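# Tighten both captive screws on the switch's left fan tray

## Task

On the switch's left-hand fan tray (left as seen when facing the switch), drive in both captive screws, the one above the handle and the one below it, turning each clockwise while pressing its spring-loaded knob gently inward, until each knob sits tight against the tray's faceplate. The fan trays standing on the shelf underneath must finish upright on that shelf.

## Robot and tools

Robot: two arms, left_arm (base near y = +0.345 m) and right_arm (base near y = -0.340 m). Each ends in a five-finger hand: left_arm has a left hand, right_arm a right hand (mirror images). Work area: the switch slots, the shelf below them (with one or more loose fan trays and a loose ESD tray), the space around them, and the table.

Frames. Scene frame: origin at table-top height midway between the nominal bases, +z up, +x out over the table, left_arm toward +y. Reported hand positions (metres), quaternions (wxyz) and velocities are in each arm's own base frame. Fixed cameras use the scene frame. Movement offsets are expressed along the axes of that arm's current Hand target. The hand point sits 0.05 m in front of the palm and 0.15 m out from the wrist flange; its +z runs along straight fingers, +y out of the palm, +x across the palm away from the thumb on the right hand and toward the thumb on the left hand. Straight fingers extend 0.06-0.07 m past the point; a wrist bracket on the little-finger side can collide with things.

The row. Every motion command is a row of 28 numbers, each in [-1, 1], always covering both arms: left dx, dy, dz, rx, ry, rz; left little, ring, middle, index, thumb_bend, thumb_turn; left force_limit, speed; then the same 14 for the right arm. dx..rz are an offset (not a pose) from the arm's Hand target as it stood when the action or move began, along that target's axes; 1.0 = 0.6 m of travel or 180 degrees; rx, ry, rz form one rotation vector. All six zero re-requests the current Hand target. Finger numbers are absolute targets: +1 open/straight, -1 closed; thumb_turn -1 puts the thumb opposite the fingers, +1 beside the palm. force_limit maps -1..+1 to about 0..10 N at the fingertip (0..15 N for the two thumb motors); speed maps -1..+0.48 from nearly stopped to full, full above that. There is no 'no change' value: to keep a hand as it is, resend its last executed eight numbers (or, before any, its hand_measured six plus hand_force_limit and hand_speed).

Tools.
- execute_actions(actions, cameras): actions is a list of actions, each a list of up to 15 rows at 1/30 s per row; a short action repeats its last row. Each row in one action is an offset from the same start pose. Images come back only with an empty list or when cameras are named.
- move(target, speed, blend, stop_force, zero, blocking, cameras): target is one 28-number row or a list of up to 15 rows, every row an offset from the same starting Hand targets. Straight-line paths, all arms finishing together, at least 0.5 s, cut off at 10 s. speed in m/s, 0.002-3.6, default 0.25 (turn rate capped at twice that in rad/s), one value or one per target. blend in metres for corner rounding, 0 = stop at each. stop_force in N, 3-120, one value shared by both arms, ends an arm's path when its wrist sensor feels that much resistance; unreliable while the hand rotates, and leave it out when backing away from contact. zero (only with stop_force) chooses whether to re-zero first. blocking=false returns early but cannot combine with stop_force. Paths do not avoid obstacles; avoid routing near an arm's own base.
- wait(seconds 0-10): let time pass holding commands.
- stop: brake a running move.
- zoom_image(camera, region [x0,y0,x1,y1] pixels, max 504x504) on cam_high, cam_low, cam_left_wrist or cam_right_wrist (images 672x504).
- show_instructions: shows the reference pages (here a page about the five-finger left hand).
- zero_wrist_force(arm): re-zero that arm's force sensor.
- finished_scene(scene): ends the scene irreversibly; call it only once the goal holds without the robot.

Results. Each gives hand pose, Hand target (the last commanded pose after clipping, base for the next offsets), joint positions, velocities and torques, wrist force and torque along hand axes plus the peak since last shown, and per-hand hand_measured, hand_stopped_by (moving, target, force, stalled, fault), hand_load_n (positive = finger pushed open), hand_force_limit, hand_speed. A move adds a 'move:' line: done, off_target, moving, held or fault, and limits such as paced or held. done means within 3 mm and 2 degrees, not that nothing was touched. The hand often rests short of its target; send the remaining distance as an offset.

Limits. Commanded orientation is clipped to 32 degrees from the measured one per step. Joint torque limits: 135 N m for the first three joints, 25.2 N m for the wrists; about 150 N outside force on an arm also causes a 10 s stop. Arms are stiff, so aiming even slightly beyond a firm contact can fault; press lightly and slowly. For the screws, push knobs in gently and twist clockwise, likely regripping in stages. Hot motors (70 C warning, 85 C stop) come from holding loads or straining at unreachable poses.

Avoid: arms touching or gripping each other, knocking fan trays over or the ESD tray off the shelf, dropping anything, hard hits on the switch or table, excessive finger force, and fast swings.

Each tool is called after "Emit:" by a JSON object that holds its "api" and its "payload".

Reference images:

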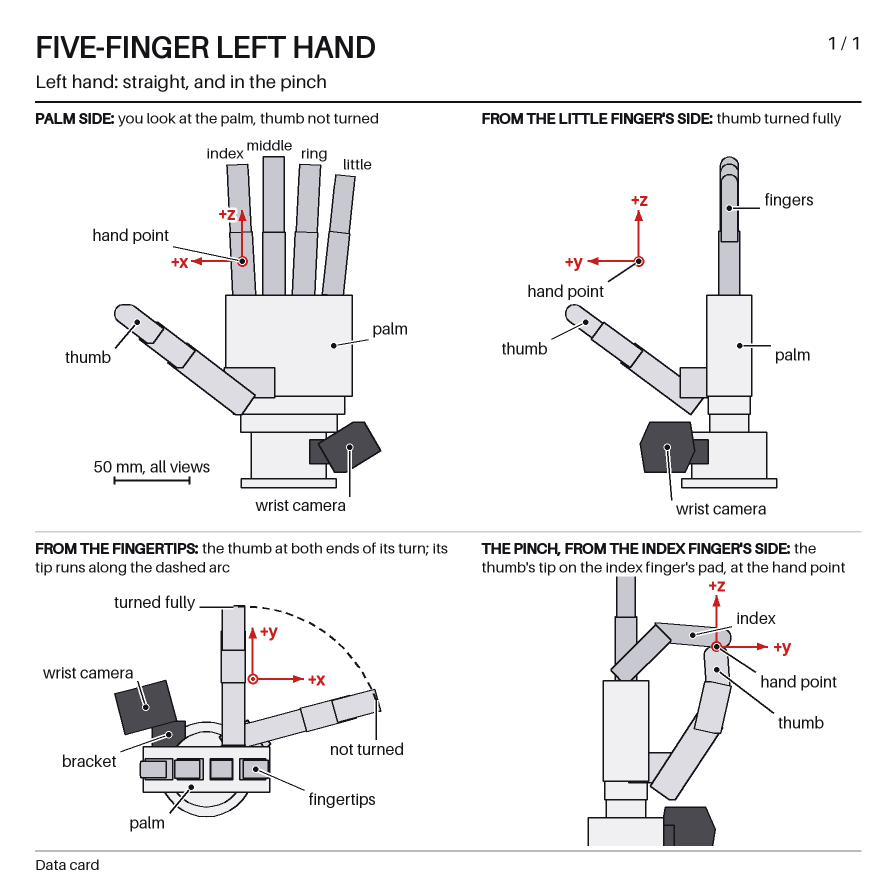

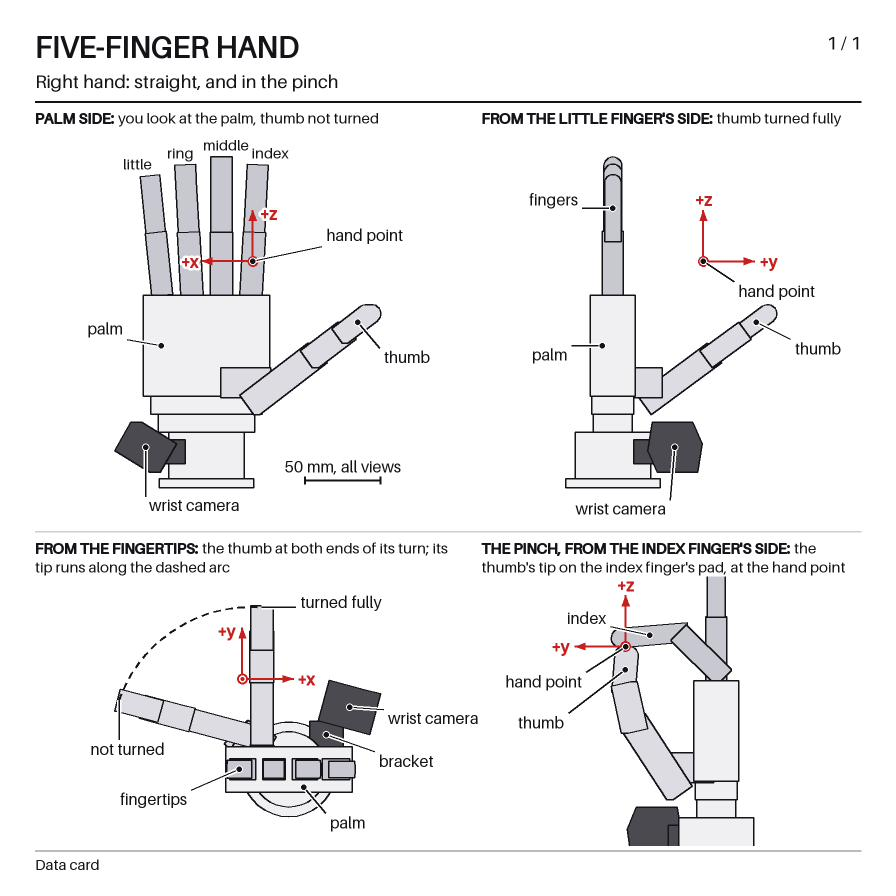

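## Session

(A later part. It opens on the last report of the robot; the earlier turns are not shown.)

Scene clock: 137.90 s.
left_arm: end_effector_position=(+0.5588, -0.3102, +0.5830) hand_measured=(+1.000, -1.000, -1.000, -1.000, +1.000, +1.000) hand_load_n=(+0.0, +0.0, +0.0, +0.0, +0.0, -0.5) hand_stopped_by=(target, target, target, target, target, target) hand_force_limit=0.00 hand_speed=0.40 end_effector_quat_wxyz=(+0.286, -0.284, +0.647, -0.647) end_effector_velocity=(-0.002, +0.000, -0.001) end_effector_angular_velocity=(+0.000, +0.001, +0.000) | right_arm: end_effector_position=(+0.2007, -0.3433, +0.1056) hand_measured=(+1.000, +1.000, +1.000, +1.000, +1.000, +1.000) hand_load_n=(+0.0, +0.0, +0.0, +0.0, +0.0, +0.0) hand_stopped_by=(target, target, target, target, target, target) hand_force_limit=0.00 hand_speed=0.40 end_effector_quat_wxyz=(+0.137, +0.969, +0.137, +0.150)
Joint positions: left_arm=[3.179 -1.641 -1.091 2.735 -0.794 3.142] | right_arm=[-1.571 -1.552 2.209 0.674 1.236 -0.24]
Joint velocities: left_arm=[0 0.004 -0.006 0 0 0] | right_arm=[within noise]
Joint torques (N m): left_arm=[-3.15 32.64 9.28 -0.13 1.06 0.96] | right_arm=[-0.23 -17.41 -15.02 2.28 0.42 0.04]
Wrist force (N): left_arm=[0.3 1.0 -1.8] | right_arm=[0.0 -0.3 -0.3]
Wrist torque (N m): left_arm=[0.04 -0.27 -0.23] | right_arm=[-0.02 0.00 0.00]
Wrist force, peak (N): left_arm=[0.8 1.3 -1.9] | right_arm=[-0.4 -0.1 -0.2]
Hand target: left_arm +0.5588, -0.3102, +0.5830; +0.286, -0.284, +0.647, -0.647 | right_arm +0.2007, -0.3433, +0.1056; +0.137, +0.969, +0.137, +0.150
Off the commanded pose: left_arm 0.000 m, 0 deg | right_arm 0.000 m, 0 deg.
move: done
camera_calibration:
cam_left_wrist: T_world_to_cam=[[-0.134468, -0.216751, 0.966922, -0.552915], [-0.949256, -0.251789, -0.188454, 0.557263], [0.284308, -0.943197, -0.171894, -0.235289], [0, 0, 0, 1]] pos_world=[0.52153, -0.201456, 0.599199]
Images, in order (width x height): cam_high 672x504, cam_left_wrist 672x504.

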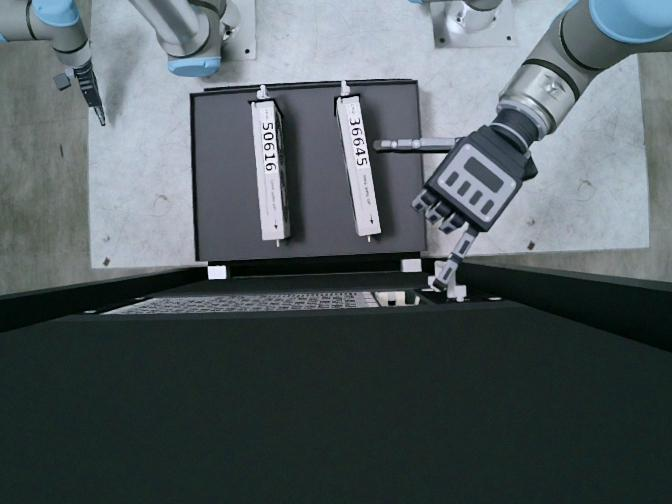

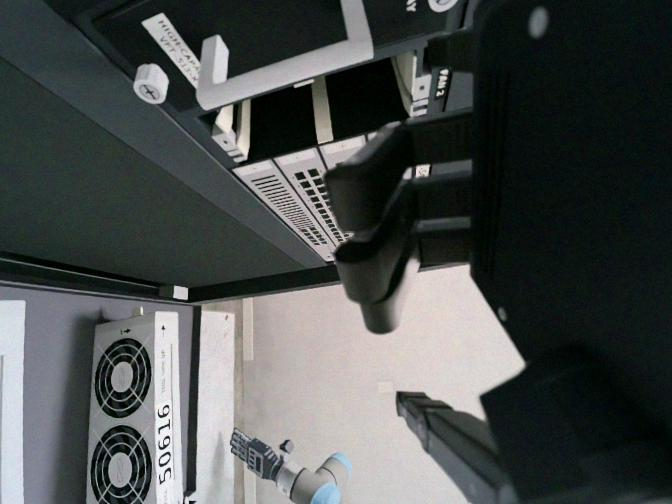

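Emit:
{"api": "move", "payload": {"target": [-0.01987,0,-0.00227,0,0,0,1,-1,-1,-1,1,1,0,0.4,0,0,0,0,0,0,1,1,1,1,1,1,0,0.4], "speed": 0.015, "stop_force": 5, "cameras": ["cam_left_wrist","cam_high"]}}

Emit:
{"api": "zoom_image", "payload": {"camera": "cam_high", "region": [430, 250, 490, 310]}}

Emit:
{"api": "zoom_image", "payload": {"camera": "cam_left_wrist", "region": [400, 0, 500, 75]}}

Scene clock: 139.73 s.
left_arm: end_effector_position=(+0.5648, -0.3019, +0.5830) hand_measured=(+1.000, -1.000, -1.000, -1.000, +1.000, +1.000) hand_load_n=(+0.0, +0.0, +0.0, +0.0, +0.0, -0.5) hand_stopped_by=(target, target, target, target, target, target) hand_force_limit=0.00 hand_speed=0.40 end_effector_quat_wxyz=(+0.286, -0.284, +0.647, -0.647) | right_arm: end_effector_position=(+0.2007, -0.3433, +0.1056) hand_measured=(+1.000, +1.000, +1.000, +1.000, +1.000, +1.000) hand_load_n=(+0.0, +0.0, +0.0, +0.0, +0.0, +0.0) hand_stopped_by=(target, target, target, target, target, target) hand_force_limit=0.00 hand_speed=0.40 end_effector_quat_wxyz=(+0.137, +0.969, +0.137, +0.150)
Joint positions: left_arm=[3.199 -1.65 -1.082 2.734 -0.773 3.142] | right_arm=[-1.571 -1.552 2.209 0.674 1.236 -0.24]
Joint torques (N m): left_arm=[-6.27 30.93 9.64 2.81 -2.7 -1.03] | right_arm=[-1.91 -16.25 -14.4 2.1 0.16 0.21]
Wrist force (N): left_arm=[5.8 0.3 -1.8] | right_arm=[-0.1 -0.2 -0.3]
Wrist torque (N m): left_arm=[0.02 -0.11 0.13] | right_arm=[-0.01 0.01 0.00]
Wrist force, peak (N): left_arm=[10.2 0.8 -2.3] | right_arm=[0.0 -0.5 -0.2]
Hand target: left_arm +0.5648, -0.3019, +0.5830; +0.286, -0.284, +0.647, -0.647 (not the last commanded pose) | right_arm +0.2007, -0.3433, +0.1056; +0.137, +0.969, +0.137, +0.150
Off the commanded pose: left_arm 0.002 m, 0 deg | right_arm 0.000 m, 0 deg.
move: contact (left_arm)
camera_calibration:
cam_left_wrist: T_world_to_cam=[[-0.13448, -0.21674, 0.966922, -0.550315], [-0.949282, -0.251698, -0.188446, 0.56498], [0.284216, -0.943224, -0.171899, -0.229091], [0, 0, 0, 1]] pos_world=[0.52743, -0.193155, 0.599199]
Images, in order (width x height): cam_high 672x504, cam_left_wrist 672x504.

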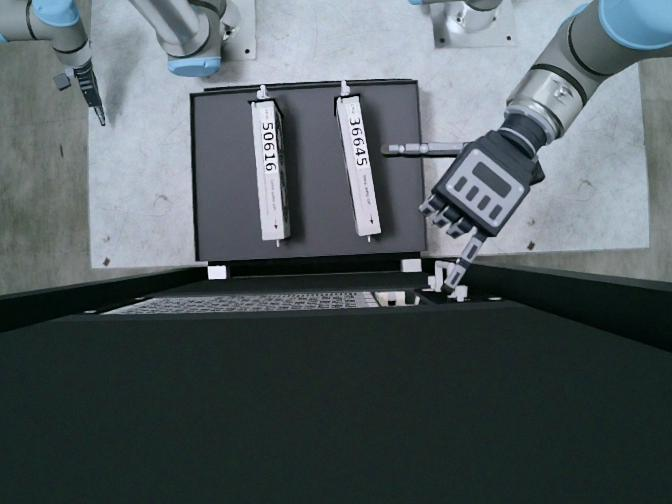

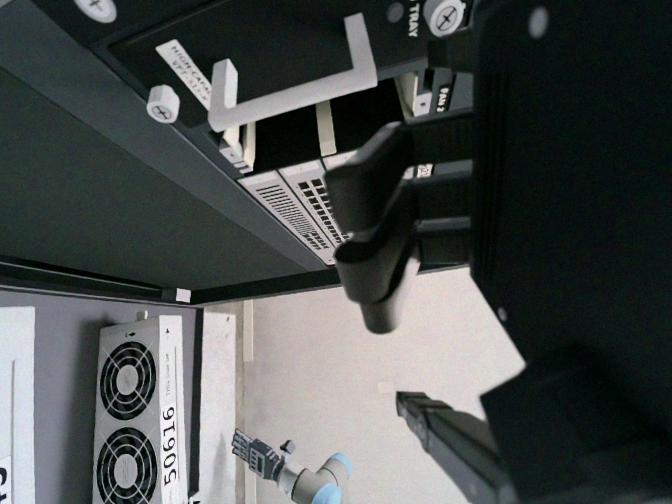

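Scaled by 8.400 from the camera's 672x504 image, which has a finer 960x720 frame.

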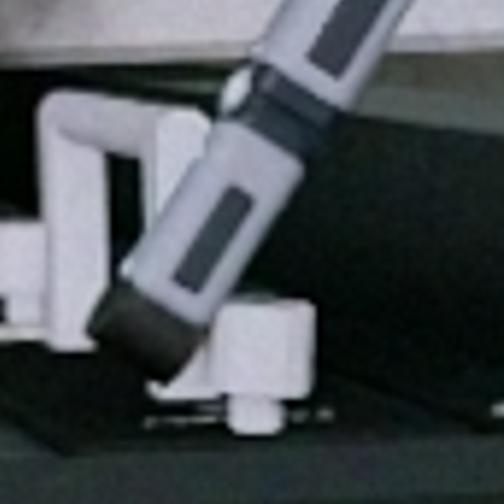

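Scaled by 5.040 from the camera's 672x504 image, which has a finer 960x720 frame.

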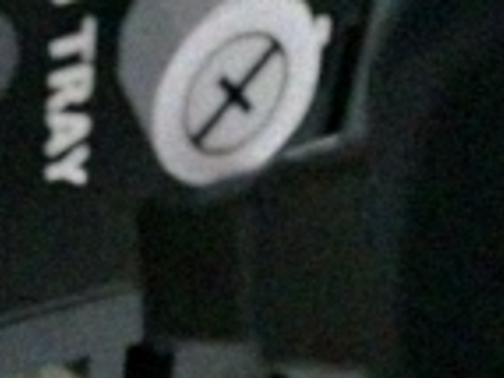

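Emit:
{"api": "move", "payload": {"target": [-0.00331,0,-0.00038,0,0,0,1,-1,-1,-1,1,1,0,0.4,0,0,0,0,0,0,1,1,1,1,1,1,0,0.4], "speed": 0.015, "cameras": ["cam_high"]}}

Emit:
{"api": "zoom_image", "payload": {"camera": "cam_high", "region": [430, 250, 490, 310]}}

Scene clock: 140.57 s.
left_arm: end_effector_position=(+0.5659, -0.3003, +0.5830) hand_measured=(+1.000, -1.000, -1.000, -1.000, +1.000, +1.000) hand_load_n=(-0.5, +0.0, +0.0, +0.0, +0.0, +0.0) hand_stopped_by=(target, target, target, target, target, target) hand_force_limit=0.00 hand_speed=0.40 end_effector_quat_wxyz=(+0.286, -0.284, +0.647, -0.647) | right_arm: end_effector_position=(+0.2007, -0.3433, +0.1056) hand_measured=(+1.000, +1.000, +1.000, +1.000, +1.000, +1.000) hand_load_n=(+0.0, +0.0, +0.0, +0.0, +0.0, +0.0) hand_stopped_by=(target, target, target, target, target, target) hand_force_limit=0.00 hand_speed=0.40 end_effector_quat_wxyz=(+0.137, +0.969, +0.137, +0.150)
Joint positions: left_arm=[3.203 -1.652 -1.08 2.734 -0.769 3.142] | right_arm=[-1.571 -1.552 2.209 0.674 1.236 -0.24]
Joint torques (N m): left_arm=[25.03 9.54 27.4 1.72 -8.46 -2.01] | right_arm=[-0.19 -17.26 -15.57 2.11 0.38 -0.08]
Wrist force (N): left_arm=[28.3 1.4 -1.6] | right_arm=[-0.1 -0.3 -0.1]
Wrist torque (N m): left_arm=[-0.03 0.76 1.41] | right_arm=[-0.04 0.02 -0.01]
Wrist force, peak (N): left_arm=[28.3 1.4 -1.6] | right_arm=[-0.1 -0.7 0.0]
Hand target: left_arm +0.5660, -0.3003, +0.5830; +0.286, -0.284, +0.647, -0.647 | right_arm +0.2007, -0.3433, +0.1056; +0.137, +0.969, +0.137, +0.150
Off the commanded pose: left_arm 0.000 m, 0 deg | right_arm 0.000 m, 0 deg.
move: done
Images, in order (width x height): cam_high 672x504.

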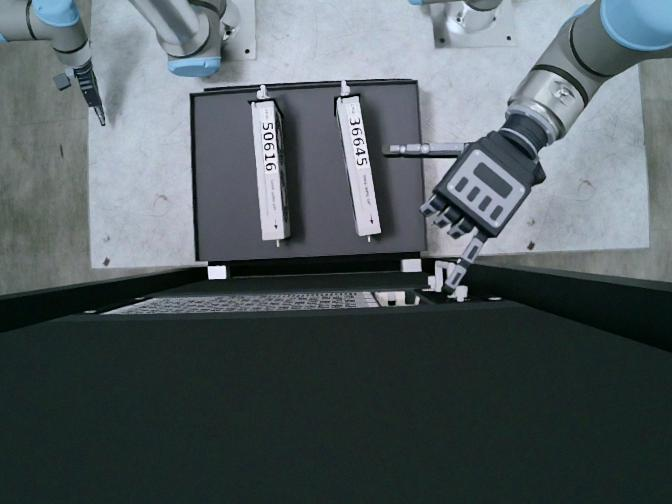

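Scaled by 8.400 from the camera's 672x504 image, which has a finer 960x720 frame.

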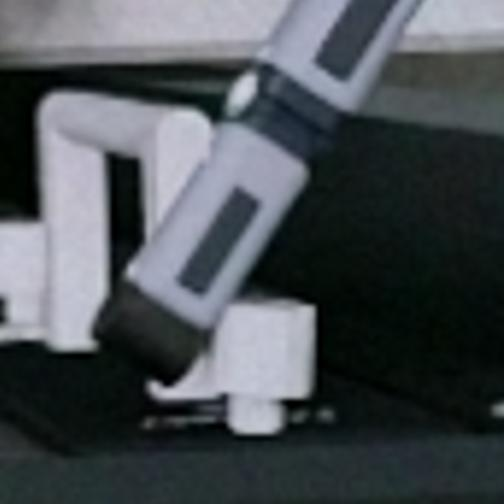

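Emit:
{"api": "move", "payload": {"target": [[0.00083,0.001,0.0001,0,0,0,1,-1,-1,-1,1,1,0,0.4,0,0,0,0,0,0,1,1,1,1,1,1,0,0.4],[0.0006,0.01,0.0004,0,0,0,1,-1,-1,-1,1,1,0,0.4,0,0,0,0,0,0,1,1,1,1,1,1,0,0.4]], "speed": 0.02, "blend": 0.0003, "cameras": ["cam_high","cam_left_wrist"]}}

Emit:
{"api": "zoom_image", "payload": {"camera": "cam_high", "region": [430, 250, 490, 310]}}

Emit:
{"api": "zoom_image", "payload": {"camera": "cam_left_wrist", "region": [400, 0, 500, 75]}}

Scene clock: 141.43 s.
left_arm: end_effector_position=(+0.5660, -0.3006, +0.5769) hand_measured=(+1.000, -1.000, -1.000, -1.000, +1.000, +1.000) hand_load_n=(+0.5, +0.0, +0.0, +0.0, +0.0, -0.5) hand_stopped_by=(target, target, target, target, target, target) hand_force_limit=0.00 hand_speed=0.40 end_effector_quat_wxyz=(+0.286, -0.284, +0.647, -0.647) | right_arm: end_effector_position=(+0.2007, -0.3433, +0.1056) hand_measured=(+1.000, +1.000, +1.000, +1.000, +1.000, +1.000) hand_load_n=(+0.0, +0.0, +0.0, +0.0, +0.0, +0.0) hand_stopped_by=(target, target, target, target, target, target) hand_force_limit=0.00 hand_speed=0.40 end_effector_quat_wxyz=(+0.137, +0.969, +0.137, +0.150)
Joint positions: left_arm=[3.202 -1.646 -1.103 2.752 -0.77 3.142] | right_arm=[-1.571 -1.552 2.209 0.674 1.236 -0.24]
Joint torques (N m): left_arm=[3.23 18.27 29.64 -0.2 -4.91 -0.97] | right_arm=[-0.23 -17.04 -14.8 2.09 0.3 -0.12]
Wrist force (N): left_arm=[19.1 -3.1 0.9] | right_arm=[-0.1 -0.2 -0.1]
Wrist torque (N m): left_arm=[-0.15 0.63 1.24] | right_arm=[-0.02 0.01 0.00]
Wrist force, peak (N): left_arm=[29.1 1.2 -1.5] | right_arm=[0.1 -0.3 -0.3]
Hand target: left_arm +0.5659, -0.3007, +0.5770; +0.286, -0.284, +0.647, -0.647 | right_arm +0.2007, -0.3433, +0.1056; +0.137, +0.969, +0.137, +0.150
Off the commanded pose: left_arm 0.000 m, 0 deg | right_arm 0.000 m, 0 deg.
move: done
camera_calibration:
cam_left_wrist: T_world_to_cam=[[-0.134468, -0.216751, 0.966922, -0.544003], [-0.949256, -0.251789, -0.188454, 0.565245], [0.284308, -0.943197, -0.171894, -0.229396], [0, 0, 0, 1]] pos_world=[0.52863, -0.191956, 0.593099]
Images, in order (width x height): cam_high 672x504, cam_left_wrist 672x504.

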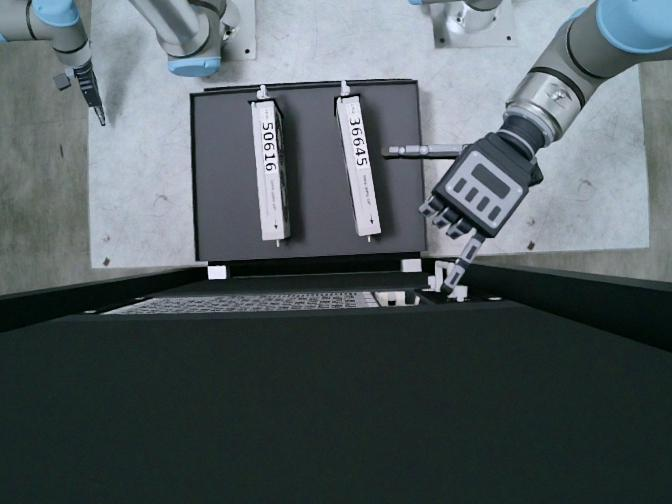

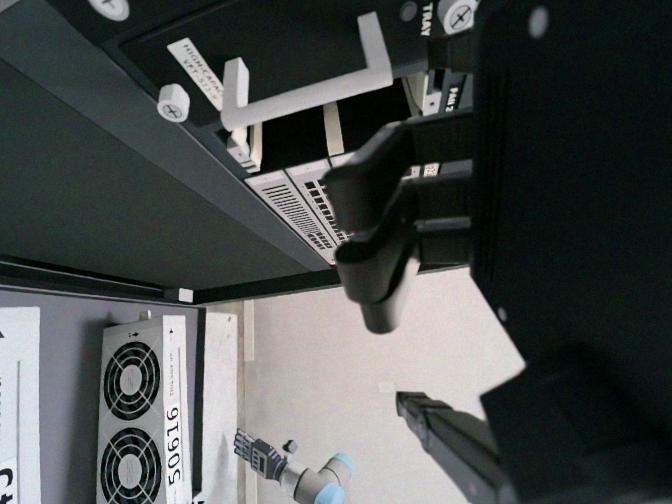

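Scaled by 8.400 from the camera's 672x504 image, which has a finer 960x720 frame.

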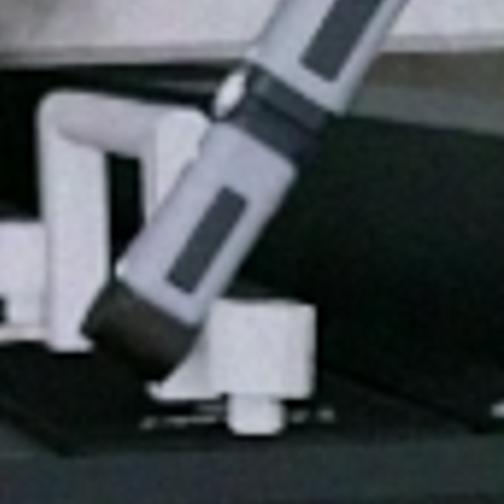

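Scaled by 5.040 from the camera's 672x504 image, which has a finer 960x720 frame.

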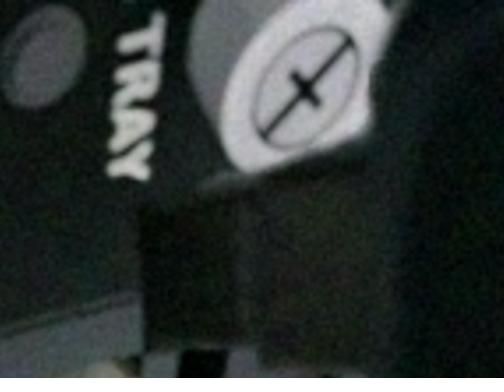

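Emit:
{"api": "move", "payload": {"target": [[0.0108,-0.01,0.0022,0,0,0,1,-1,-1,-1,1,1,0,0.4,0,0,0,0,0,0,1,1,1,1,1,1,0,0.4],[0.09,-0.01,-0.12,0,0,0,1,1,1,1,1,1,0,0.4,0,0,0,0,0,0,1,1,1,1,1,1,0,0.4]], "speed": [0.05,0.2], "cameras": ["all"]}}

Emit:
{"api": "zoom_image", "payload": {"camera": "cam_low", "region": [0, 0, 504, 400]}}

Emit:
{"api": "zoom_image", "payload": {"camera": "cam_high", "region": [380, 200, 580, 350]}}

Scene clock: 144.83 s.
left_arm: end_effector_position=(+0.4763, -0.2920, +0.5827) hand_measured=(+1.000, +1.000, +1.000, +1.000, +1.000, +1.000) hand_load_n=(+0.0, +0.0, +0.0, +0.0, +0.0, +0.0) hand_stopped_by=(target, target, target, target, target, target) hand_force_limit=0.00 hand_speed=0.40 end_effector_quat_wxyz=(+0.286, -0.284, +0.647, -0.647) | right_arm: end_effector_position=(+0.2007, -0.3433, +0.1056) hand_measured=(+1.000, +1.000, +1.000, +1.000, +1.000, +1.000) hand_load_n=(+0.0, +0.0, +0.0, +0.0, +0.0, +0.0) hand_stopped_by=(target, target, target, target, target, target) hand_force_limit=0.00 hand_speed=0.40 end_effector_quat_wxyz=(+0.137, +0.969, +0.137, +0.150)
Joint positions: left_arm=[3.249 -1.431 -1.294 2.727 -0.724 3.142] | right_arm=[-1.571 -1.552 2.209 0.674 1.236 -0.24]
Joint torques (N m): left_arm=[-9.91 22.73 11.6 -0.43 -2.07 2.59] | right_arm=[-0.81 -16.57 -14.93 2.01 0.42 -0.01]
Wrist force (N): left_arm=[0.2 0.6 -1.7] | right_arm=[-0.1 -0.3 -0.1]
Wrist torque (N m): left_arm=[-0.04 -0.24 -0.21] | right_arm=[-0.03 0.01 -0.01]
Wrist force, peak (N): left_arm=[19.5 -2.5 0.7] | right_arm=[-0.2 -0.4 -0.3]
Hand target: left_arm +0.4763, -0.2920, +0.5827; +0.286, -0.284, +0.647, -0.647 | right_arm +0.2007, -0.3433, +0.1056; +0.137, +0.969, +0.137, +0.150
Off the commanded pose: left_arm 0.000 m, 0 deg | right_arm 0.000 m, 0 deg.
move: done
camera_calibration:
cam_left_wrist: T_world_to_cam=[[-0.134507, -0.216725, 0.966922, -0.559752], [-0.949286, -0.25167, -0.188462, 0.483515], [0.28419, -0.943235, -0.171882, -0.194681], [0, 0, 0, 1]] pos_world=[0.43903, -0.183255, 0.598899]

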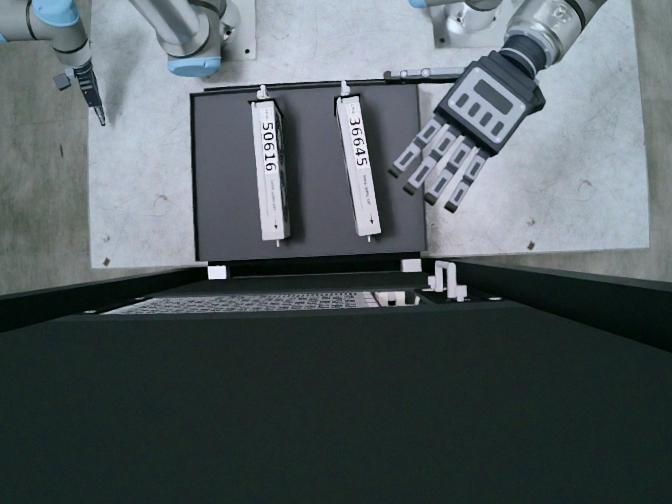

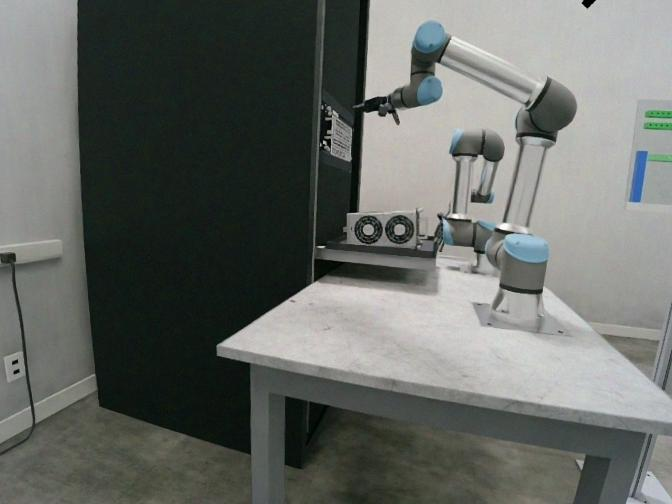

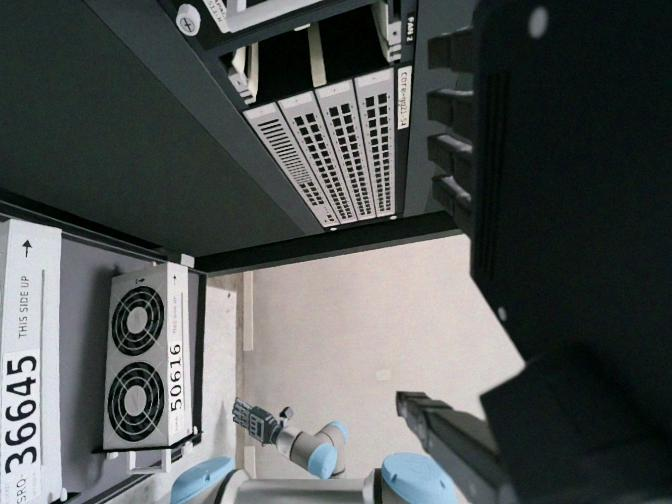

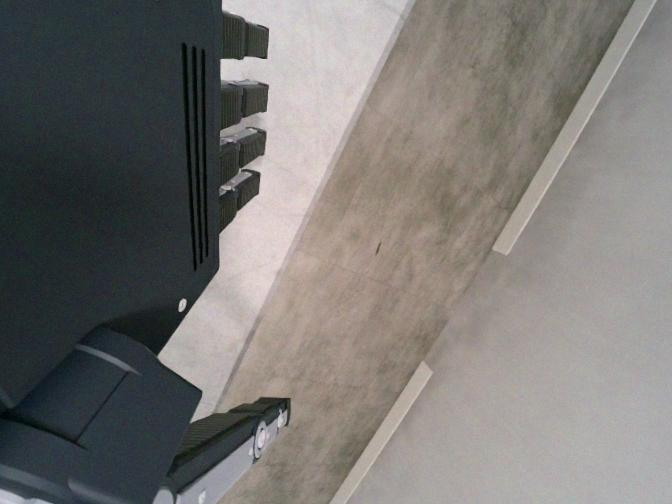

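Scaled by 1.000.

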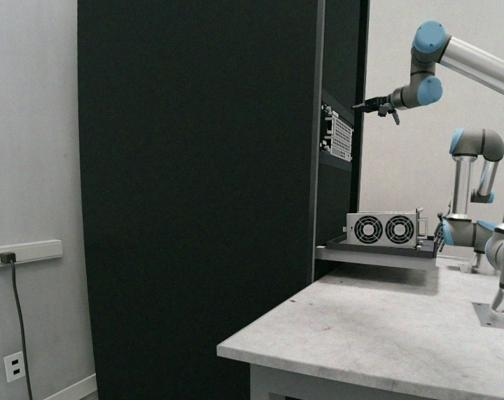

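Scaled by 2.520 from the camera's 672x504 image, which has a finer 960x720 frame.

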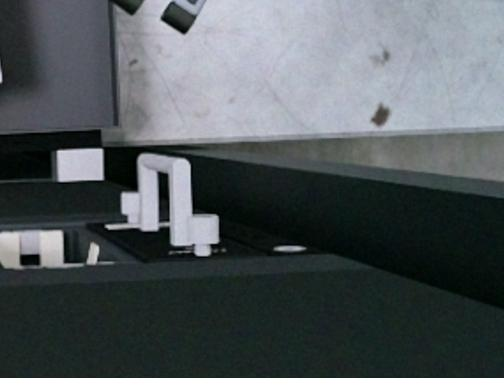

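Emit:
{"api": "zoom_image", "payload": {"camera": "cam_low", "region": [300, 80, 370, 180]}}

Emit:
{"api": "zoom_image", "payload": {"camera": "cam_low", "region": [310, 85, 350, 125]}}

Scaled by 5.040 from the camera's 672x504 image, which has a finer 960x720 frame.

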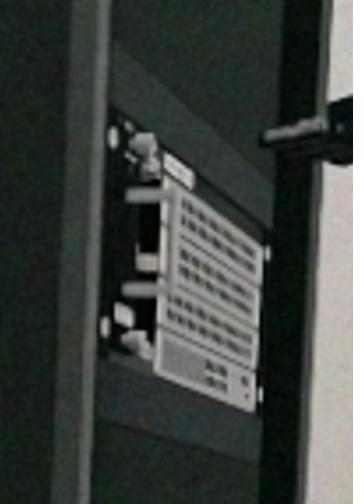

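Scaled by 12.600 from the camera's 672x504 image, which has a finer 960x720 frame.

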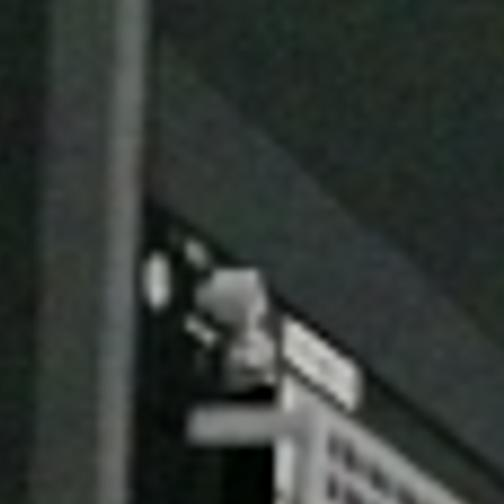

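Emit:
{"api": "move", "payload": {"target": [-0.02852,-0.0115,0.15428,0,-0.1861,0,1,-1,-1,-1,1,1,0,0.4,0,0,0,0,0,0,1,1,1,1,1,1,0,0.4], "speed": 0.25}}

Scene clock: 149.00 s.
left_arm: end_effector_position=(+0.5562, -0.3418, +0.5898) hand_measured=(+1.000, -1.000, -1.000, -1.000, +1.000, +1.000) hand_load_n=(+0.0, +0.0, +0.0, +0.0, +0.0, -0.5) hand_stopped_by=(target, target, target, target, target, target) hand_force_limit=0.00 hand_speed=0.40 end_effector_quat_wxyz=(+0.461, -0.459, +0.537, -0.538) end_effector_velocity=(+0.000, +0.001, +0.000) end_effector_angular_velocity=(+0.000, +0.000, +0.006) | right_arm: end_effector_position=(+0.2007, -0.3433, +0.1056) hand_measured=(+1.000, +1.000, +1.000, +1.000, +1.000, +1.000) hand_load_n=(+0.0, +0.0, +0.0, +0.0, +0.0, +0.0) hand_stopped_by=(target, target, target, target, target, target) hand_force_limit=0.00 hand_speed=0.40 end_effector_quat_wxyz=(+0.137, +0.969, +0.137, +0.150)
Joint positions: left_arm=[2.753 -1.657 -1.056 2.715 -1.804 3.143] | right_arm=[-1.571 -1.552 2.209 0.674 1.236 -0.24]
Joint velocities: left_arm=[0 0 0 0 -0.006 0] | right_arm=[within noise]
Joint torques (N m): left_arm=[-9.04 20.05 24.64 3.17 -2.67 1.66] | right_arm=[-0.26 -16.91 -15.13 2.14 0.4 -0.15]
Wrist force (N): left_arm=[0.5 0.5 -1.8] | right_arm=[0.0 -0.1 -0.1]
Wrist torque (N m): left_arm=[-0.03 -0.29 -0.39] | right_arm=[-0.01 0.00 0.00]
Wrist force, peak (N): left_arm=[-0.1 0.6 -2.4] | right_arm=[-0.3 -0.4 -0.3]
Hand target: left_arm +0.5562, -0.3418, +0.5899; +0.461, -0.459, +0.537, -0.538 | right_arm +0.2007, -0.3433, +0.1056; +0.137, +0.969, +0.137, +0.150
Off the commanded pose: left_arm 0.000 m, 0 deg | right_arm 0.000 m, 0 deg.
move: done

Emit:
{"api": "move", "payload": {"target": [[-0.00659,0,0.05786,0,0,0,1,-1,-1,-1,1,1,0,0.4,0,0,0,0,0,0,1,1,1,1,1,1,0,0.4],[-0.01305,0.0005,0.05713,0,0,0,1,-1,-1,-1,1,1,0,0.4,0,0,0,0,0,0,1,1,1,1,1,1,0,0.4]], "speed": [0.1,0.03], "blend": 0.0005, "cameras": ["cam_left_wrist","cam_high"]}}

Emit:
{"api": "zoom_image", "payload": {"camera": "cam_high", "region": [430, 250, 490, 310]}}

Emit:
{"api": "zoom_image", "payload": {"camera": "cam_left_wrist", "region": [380, 40, 500, 130]}}

Emit:
{"api": "move", "payload": {"target": [[-0.0003,0.00583,0.00258,0,0,0,1,-1,-1,-1,1,1,0,0.4,0,0,0,0,0,0,1,1,1,1,1,1,0,0.4],[-0.00058,0.02083,0.00506,0,0,0,1,-1,-1,-1,1,1,0,0.4,0,0,0,0,0,0,1,1,1,1,1,1,0,0.4]], "speed": [0.02,0.02], "blend": 0.0005, "cameras": ["cam_left_wrist","cam_high"]}}

Emit:
{"api": "zoom_image", "payload": {"camera": "cam_high", "region": [430, 250, 490, 310]}}

Emit:
{"api": "zoom_image", "payload": {"camera": "cam_left_wrist", "region": [380, 40, 500, 130]}}

Scene clock: 150.13 s.
left_arm: end_effector_position=(+0.5913, -0.3394, +0.5896) hand_measured=(+1.000, -1.000, -1.000, -1.000, +1.000, +1.000) hand_load_n=(+0.5, +0.0, +0.0, +0.0, +0.0, -0.5) hand_stopped_by=(target, target, target, target, target, target) hand_force_limit=0.00 hand_speed=0.40 end_effector_quat_wxyz=(+0.461, -0.459, +0.537, -0.538) | right_arm: end_effector_position=(+0.2007, -0.3433, +0.1056) hand_measured=(+1.000, +1.000, +1.000, +1.000, +1.000, +1.000) hand_load_n=(+0.0, +0.0, +0.0, +0.0, +0.0, +0.0) hand_stopped_by=(target, target, target, target, target, target) hand_force_limit=0.00 hand_speed=0.40 end_effector_quat_wxyz=(+0.137, +0.969, +0.137, +0.150)
Joint positions: left_arm=[2.789 -1.724 -0.979 2.707 -1.768 3.143] | right_arm=[-1.571 -1.552 2.209 0.674 1.236 -0.24]
Joint torques (N m): left_arm=[-0.93 31.97 31.42 -3.21 -9.05 -2.47] | right_arm=[-0.6 -16.47 -15.29 2.04 0.35 0.09]
Wrist force (N): left_arm=[17.5 -2.8 18.6] | right_arm=[0.1 -0.1 -0.2]
Wrist torque (N m): left_arm=[-1.16 1.89 0.79] | right_arm=[0.00 -0.02 0.01]
Wrist force, peak (N): left_arm=[18.3 -3.6 21.3] | right_arm=[-0.1 -0.4 -0.1]
Hand target: left_arm +0.5913, -0.3394, +0.5897; +0.461, -0.459, +0.537, -0.538 | right_arm +0.2007, -0.3433, +0.1056; +0.137, +0.969, +0.137, +0.150
Off the commanded pose: left_arm 0.000 m, 0 deg | right_arm 0.000 m, 0 deg.
move: done
camera_calibration:
cam_left_wrist: T_world_to_cam=[[0.00664562, -0.253454, 0.967325, -0.657488], [-0.65263, -0.734023, -0.187842, 0.242518], [0.757647, -0.630057, -0.17029, -0.44545], [0, 0, 0, 1]] pos_world=[0.500138, -0.269288, 0.605703]
Images, in order (width x height): cam_high 672x504, cam_left_wrist 672x504.

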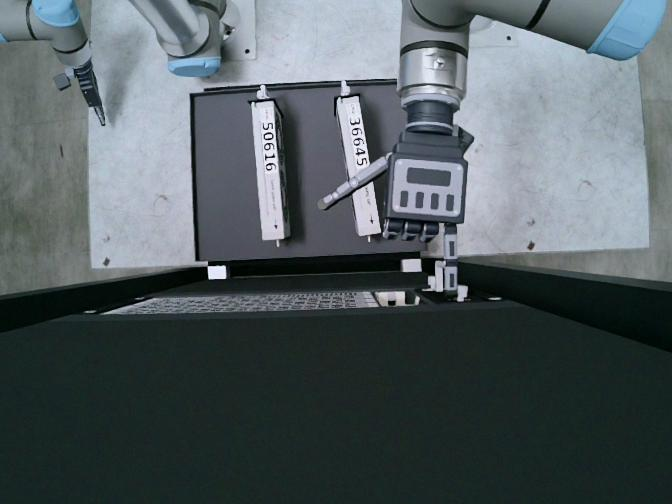

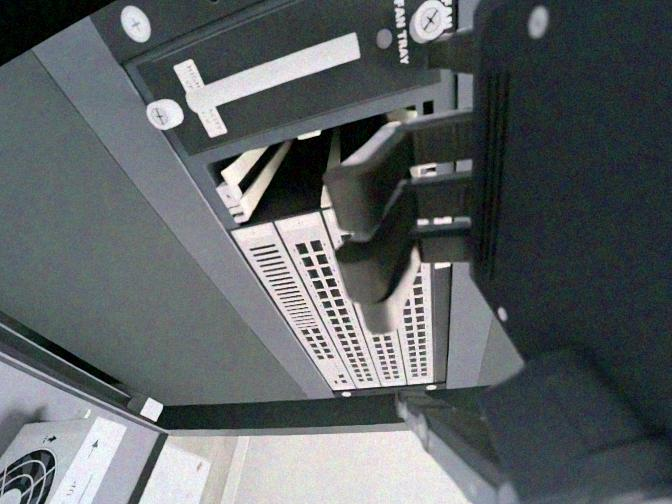

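Scaled by 8.400 from the camera's 672x504 image, which has a finer 960x720 frame.

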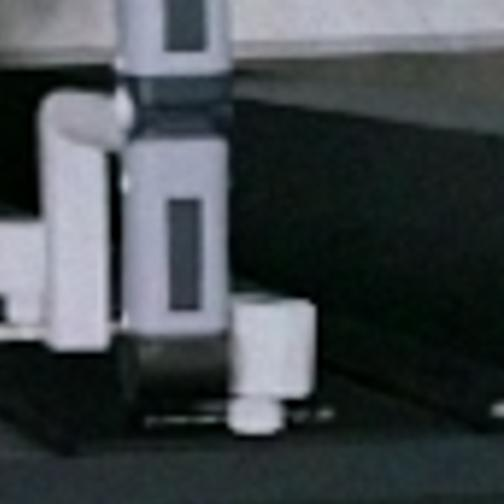

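Scaled by 4.200 from the camera's 672x504 image, which has a finer 960x720 frame.

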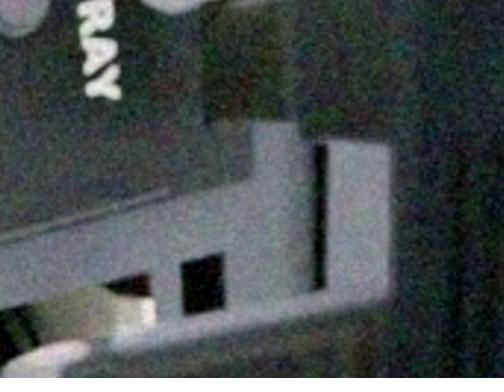

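Scene clock: 151.03 s.
left_arm: end_effector_position=(+0.5944, -0.3394, +0.5770) hand_measured=(+1.000, -1.000, -1.000, -1.000, +1.000, +1.000) hand_load_n=(-0.5, +0.0, +0.0, +0.0, +0.0, +0.0) hand_stopped_by=(target, target, target, target, target, target) hand_force_limit=0.00 hand_speed=0.40 end_effector_quat_wxyz=(+0.461, -0.459, +0.537, -0.538) end_effector_velocity=(-0.001, +0.000, +0.002) end_effector_angular_velocity=(+0.001, +0.000, +0.000) | right_arm: end_effector_position=(+0.2007, -0.3433, +0.1056) hand_measured=(+1.000, +1.000, +1.000, +1.000, +1.000, +1.000) hand_load_n=(+0.0, +0.0, +0.0, +0.0, +0.0, +0.0) hand_stopped_by=(target, target, target, target, target, target) hand_force_limit=0.00 hand_speed=0.40 end_effector_quat_wxyz=(+0.137, +0.969, +0.137, +0.150)
Joint positions: left_arm=[2.792 -1.717 -1.023 2.743 -1.765 3.143] | right_arm=[-1.571 -1.552 2.209 0.674 1.236 -0.24]
Joint velocities: left_arm=[0 0 0.005 -0.006 0.001 0] | right_arm=[within noise]
Joint torques (N m): left_arm=[15.46 28.34 32.05 0.18 -2.18 -2.22] | right_arm=[-1.52 -16.93 -15.7 2.05 0.44 -0.01]
Wrist force (N): left_arm=[15.7 2.1 -2.6] | right_arm=[-0.1 -0.4 -0.1]
Wrist torque (N m): left_arm=[0.03 0.30 0.52] | right_arm=[-0.06 0.02 -0.02]
Wrist force, peak (N): left_arm=[21.4 -17.6 -1.5] | right_arm=[-0.2 -0.4 -0.3]
Hand target: left_arm +0.5944, -0.3395, +0.5772; +0.461, -0.459, +0.537, -0.538 | right_arm +0.2007, -0.3433, +0.1056; +0.137, +0.969, +0.137, +0.150
Off the commanded pose: left_arm 0.000 m, 0 deg | right_arm 0.000 m, 0 deg.
move: done
camera_calibration:
cam_left_wrist: T_world_to_cam=[[0.00692693, -0.2535, 0.96731, -0.645491], [-0.652497, -0.73417, -0.187729, 0.241928], [0.75776, -0.629867, -0.170494, -0.449893], [0, 0, 0, 1]] pos_world=[0.50324, -0.269389, 0.593104]
Images, in order (width x height): cam_high 672x504, cam_left_wrist 672x504.

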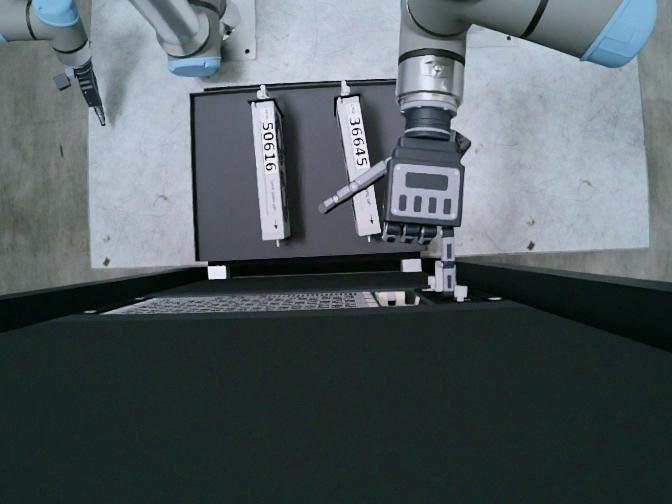

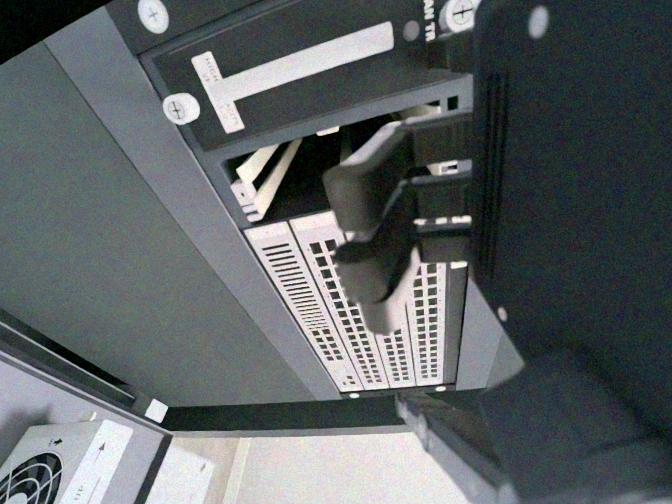

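Scaled by 8.400 from the camera's 672x504 image, which has a finer 960x720 frame.

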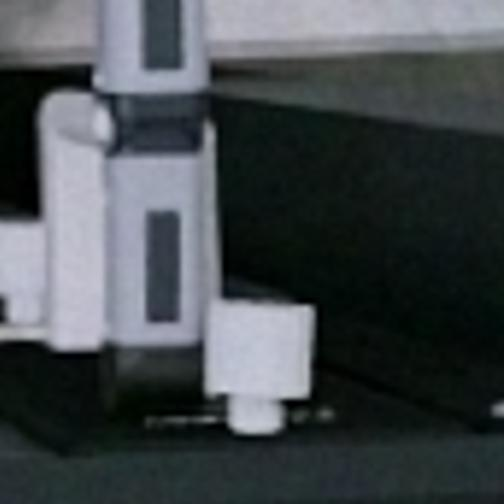

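Scaled by 4.200 from the camera's 672x504 image, which has a finer 960x720 frame.

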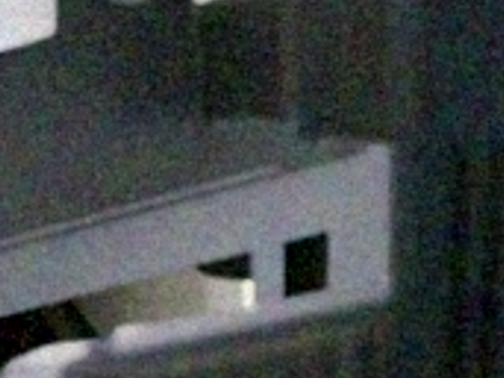

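Emit:
{"api": "zoom_image", "payload": {"camera": "cam_left_wrist", "region": [420, 0, 500, 60]}}

Scaled by 6.300 from the camera's 672x504 image, which has a finer 960x720 frame.

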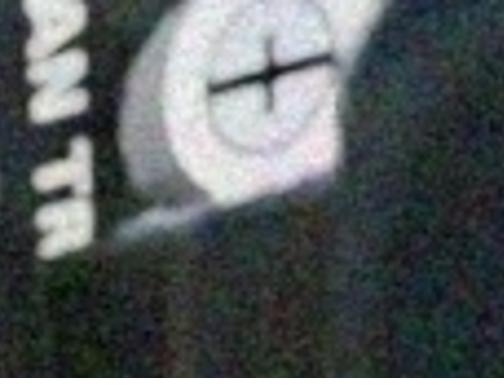

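Emit:
{"api": "move", "payload": {"target": [[0.00787,0,-0.0043,0,0,0,1,-1,-1,-1,1,1,0,0.4,0,0,0,0,0,0,1,1,1,1,1,1,0,0.4],[0.00787,0.01767,-0.0043,0,0,0,1,-1,-1,-1,1,1,0,0.4,0,0,0,0,0,0,1,1,1,1,1,1,0,0.4],[-0.01694,0.01767,-0.00713,0,0,0,1,-1,-1,-1,1,1,0,0.4,0,0,0,0,0,0,1,1,1,1,1,1,0,0.4]], "speed": [0.05,0.08,0.08], "blend": [0.001,0.002,0]}}

Emit:
{"api": "move", "payload": {"target": [0,-0.01,0,0,0,0,1,-1,-1,-1,1,1,0,0.4,0,0,0,0,0,0,1,1,1,1,1,1,0,0.4], "speed": 0.01, "stop_force": 4, "cameras": ["cam_left_wrist","cam_high"]}}

Emit:
{"api": "zoom_image", "payload": {"camera": "cam_high", "region": [430, 250, 490, 310]}}

Emit:
{"api": "zoom_image", "payload": {"camera": "cam_left_wrist", "region": [380, 40, 500, 130]}}

Scene clock: 153.57 s.
left_arm: end_effector_position=(+0.5917, -0.3288, +0.5665) hand_measured=(+1.000, -1.000, -1.000, -1.000, +1.000, +1.000) hand_load_n=(+0.0, +0.5, +0.0, +0.0, +0.0, +0.0) hand_stopped_by=(target, target, target, target, target, target) hand_force_limit=0.00 hand_speed=0.40 end_effector_quat_wxyz=(+0.461, -0.459, +0.537, -0.538) | right_arm: end_effector_position=(+0.2007, -0.3433, +0.1056) hand_measured=(+1.000, +1.000, +1.000, +1.000, +1.000, +1.000) hand_load_n=(+0.0, +0.0, +0.0, -0.5, +0.0, +0.0) hand_stopped_by=(target, target, target, target, target, target) hand_force_limit=0.00 hand_speed=0.40 end_effector_quat_wxyz=(+0.137, +0.969, +0.137, +0.150)
Joint positions: left_arm=[2.814 -1.684 -1.09 2.777 -1.743 3.143] | right_arm=[-1.571 -1.552 2.209 0.674 1.236 -0.24]
Joint torques (N m): left_arm=[0.67 25.14 31.05 2.78 -1.72 -1.79] | right_arm=[-0.57 -16.15 -14.53 2.05 0.51 0.04]
Wrist force (N): left_arm=[1.0 0.5 -1.7] | right_arm=[-0.2 -0.3 -0.1]
Wrist torque (N m): left_arm=[-0.03 -0.36 -0.34] | right_arm=[-0.03 0.03 -0.02]
Wrist force, peak (N): left_arm=[15.9 3.5 -1.5] | right_arm=[-0.1 -0.4 -0.3]
Hand target: left_arm +0.5917, -0.3288, +0.5666; +0.461, -0.459, +0.537, -0.538 | right_arm +0.2007, -0.3433, +0.1056; +0.137, +0.969, +0.137, +0.150
Off the commanded pose: left_arm 0.000 m, 0 deg | right_arm 0.000 m, 0 deg.
move: done

Scene clock: 155.03 s.
left_arm: end_effector_position=(+0.5917, -0.3288, +0.5726) hand_measured=(+1.000, -1.000, -1.000, -1.000, +1.000, +1.000) hand_load_n=(-1.5, +0.0, +0.0, +0.0, +0.0, +0.0) hand_stopped_by=(target, target, target, target, target, target) hand_force_limit=0.00 hand_speed=0.40 end_effector_quat_wxyz=(+0.461, -0.459, +0.537, -0.538) | right_arm: end_effector_position=(+0.2007, -0.3433, +0.1056) hand_measured=(+1.000, +1.000, +1.000, +1.000, +1.000, +1.000) hand_load_n=(+0.0, +0.0, +0.0, +0.0, +0.0, +0.0) hand_stopped_by=(target, target, target, target, target, target) hand_force_limit=0.00 hand_speed=0.40 end_effector_quat_wxyz=(+0.137, +0.969, +0.137, +0.150)
Joint positions: left_arm=[2.814 -1.69 -1.067 2.76 -1.743 3.143] | right_arm=[-1.571 -1.552 2.209 0.674 1.236 -0.24]
Joint torques (N m): left_arm=[8.78 35.9 12.49 3.12 2.64 -2.25] | right_arm=[-1.6 -16.84 -15.23 2.11 0.34 -0.04]
Wrist force (N): left_arm=[1.7 2.0 -2.0] | right_arm=[0.0 -0.2 -0.1]
Wrist torque (N m): left_arm=[-0.01 -0.44 -0.37] | right_arm=[-0.02 -0.01 0.00]
Wrist force, peak (N): left_arm=[1.4 3.1 -2.6] | right_arm=[0.0 -0.4 -0.3]
Hand target: left_arm +0.5917, -0.3288, +0.5726; +0.461, -0.459, +0.537, -0.538 | right_arm +0.2007, -0.3433, +0.1056; +0.137, +0.969, +0.137, +0.150
Off the commanded pose: left_arm 0.000 m, 0 deg | right_arm 0.000 m, 0 deg.
move: done
camera_calibration:
cam_left_wrist: T_world_to_cam=[[0.00681852, -0.253442, 0.967326, -0.638347], [-0.652588, -0.734088, -0.187733, 0.247246], [0.757682, -0.629986, -0.170399, -0.441922], [0, 0, 0, 1]] pos_world=[0.500539, -0.258689, 0.588604]
Images, in order (width x height): cam_high 672x504, cam_left_wrist 672x504.

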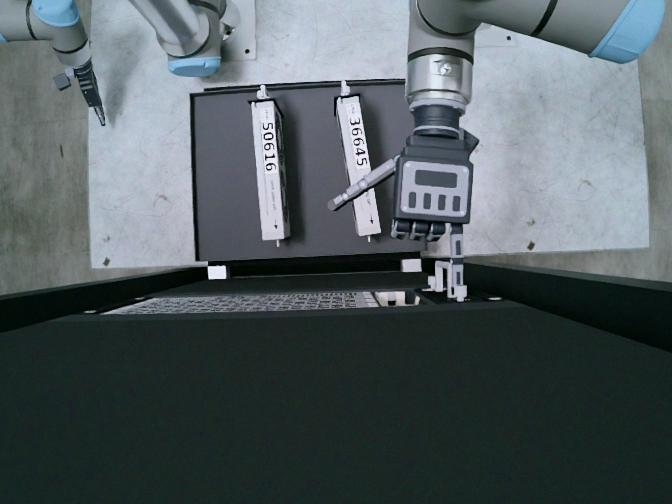

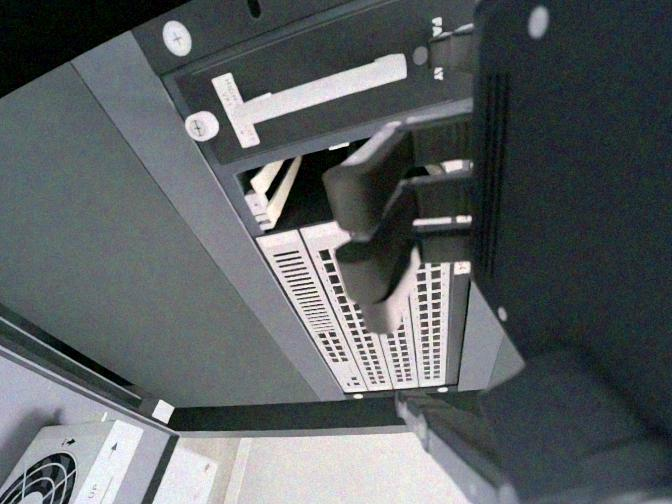

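Scaled by 8.400 from the camera's 672x504 image, which has a finer 960x720 frame.

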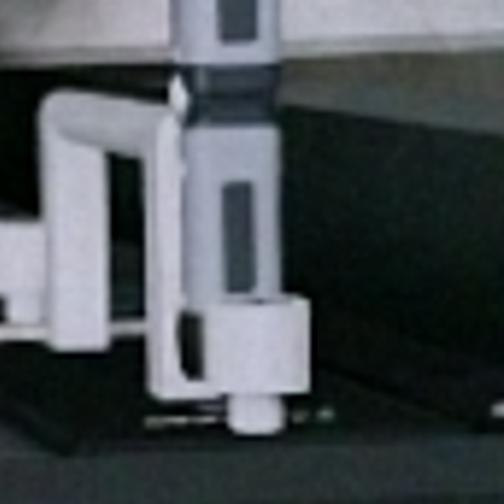

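Scaled by 4.200 from the camera's 672x504 image, which has a finer 960x720 frame.

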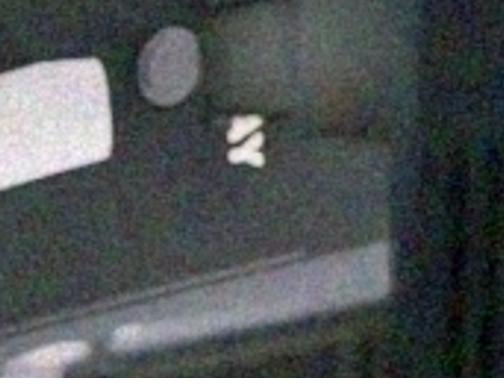

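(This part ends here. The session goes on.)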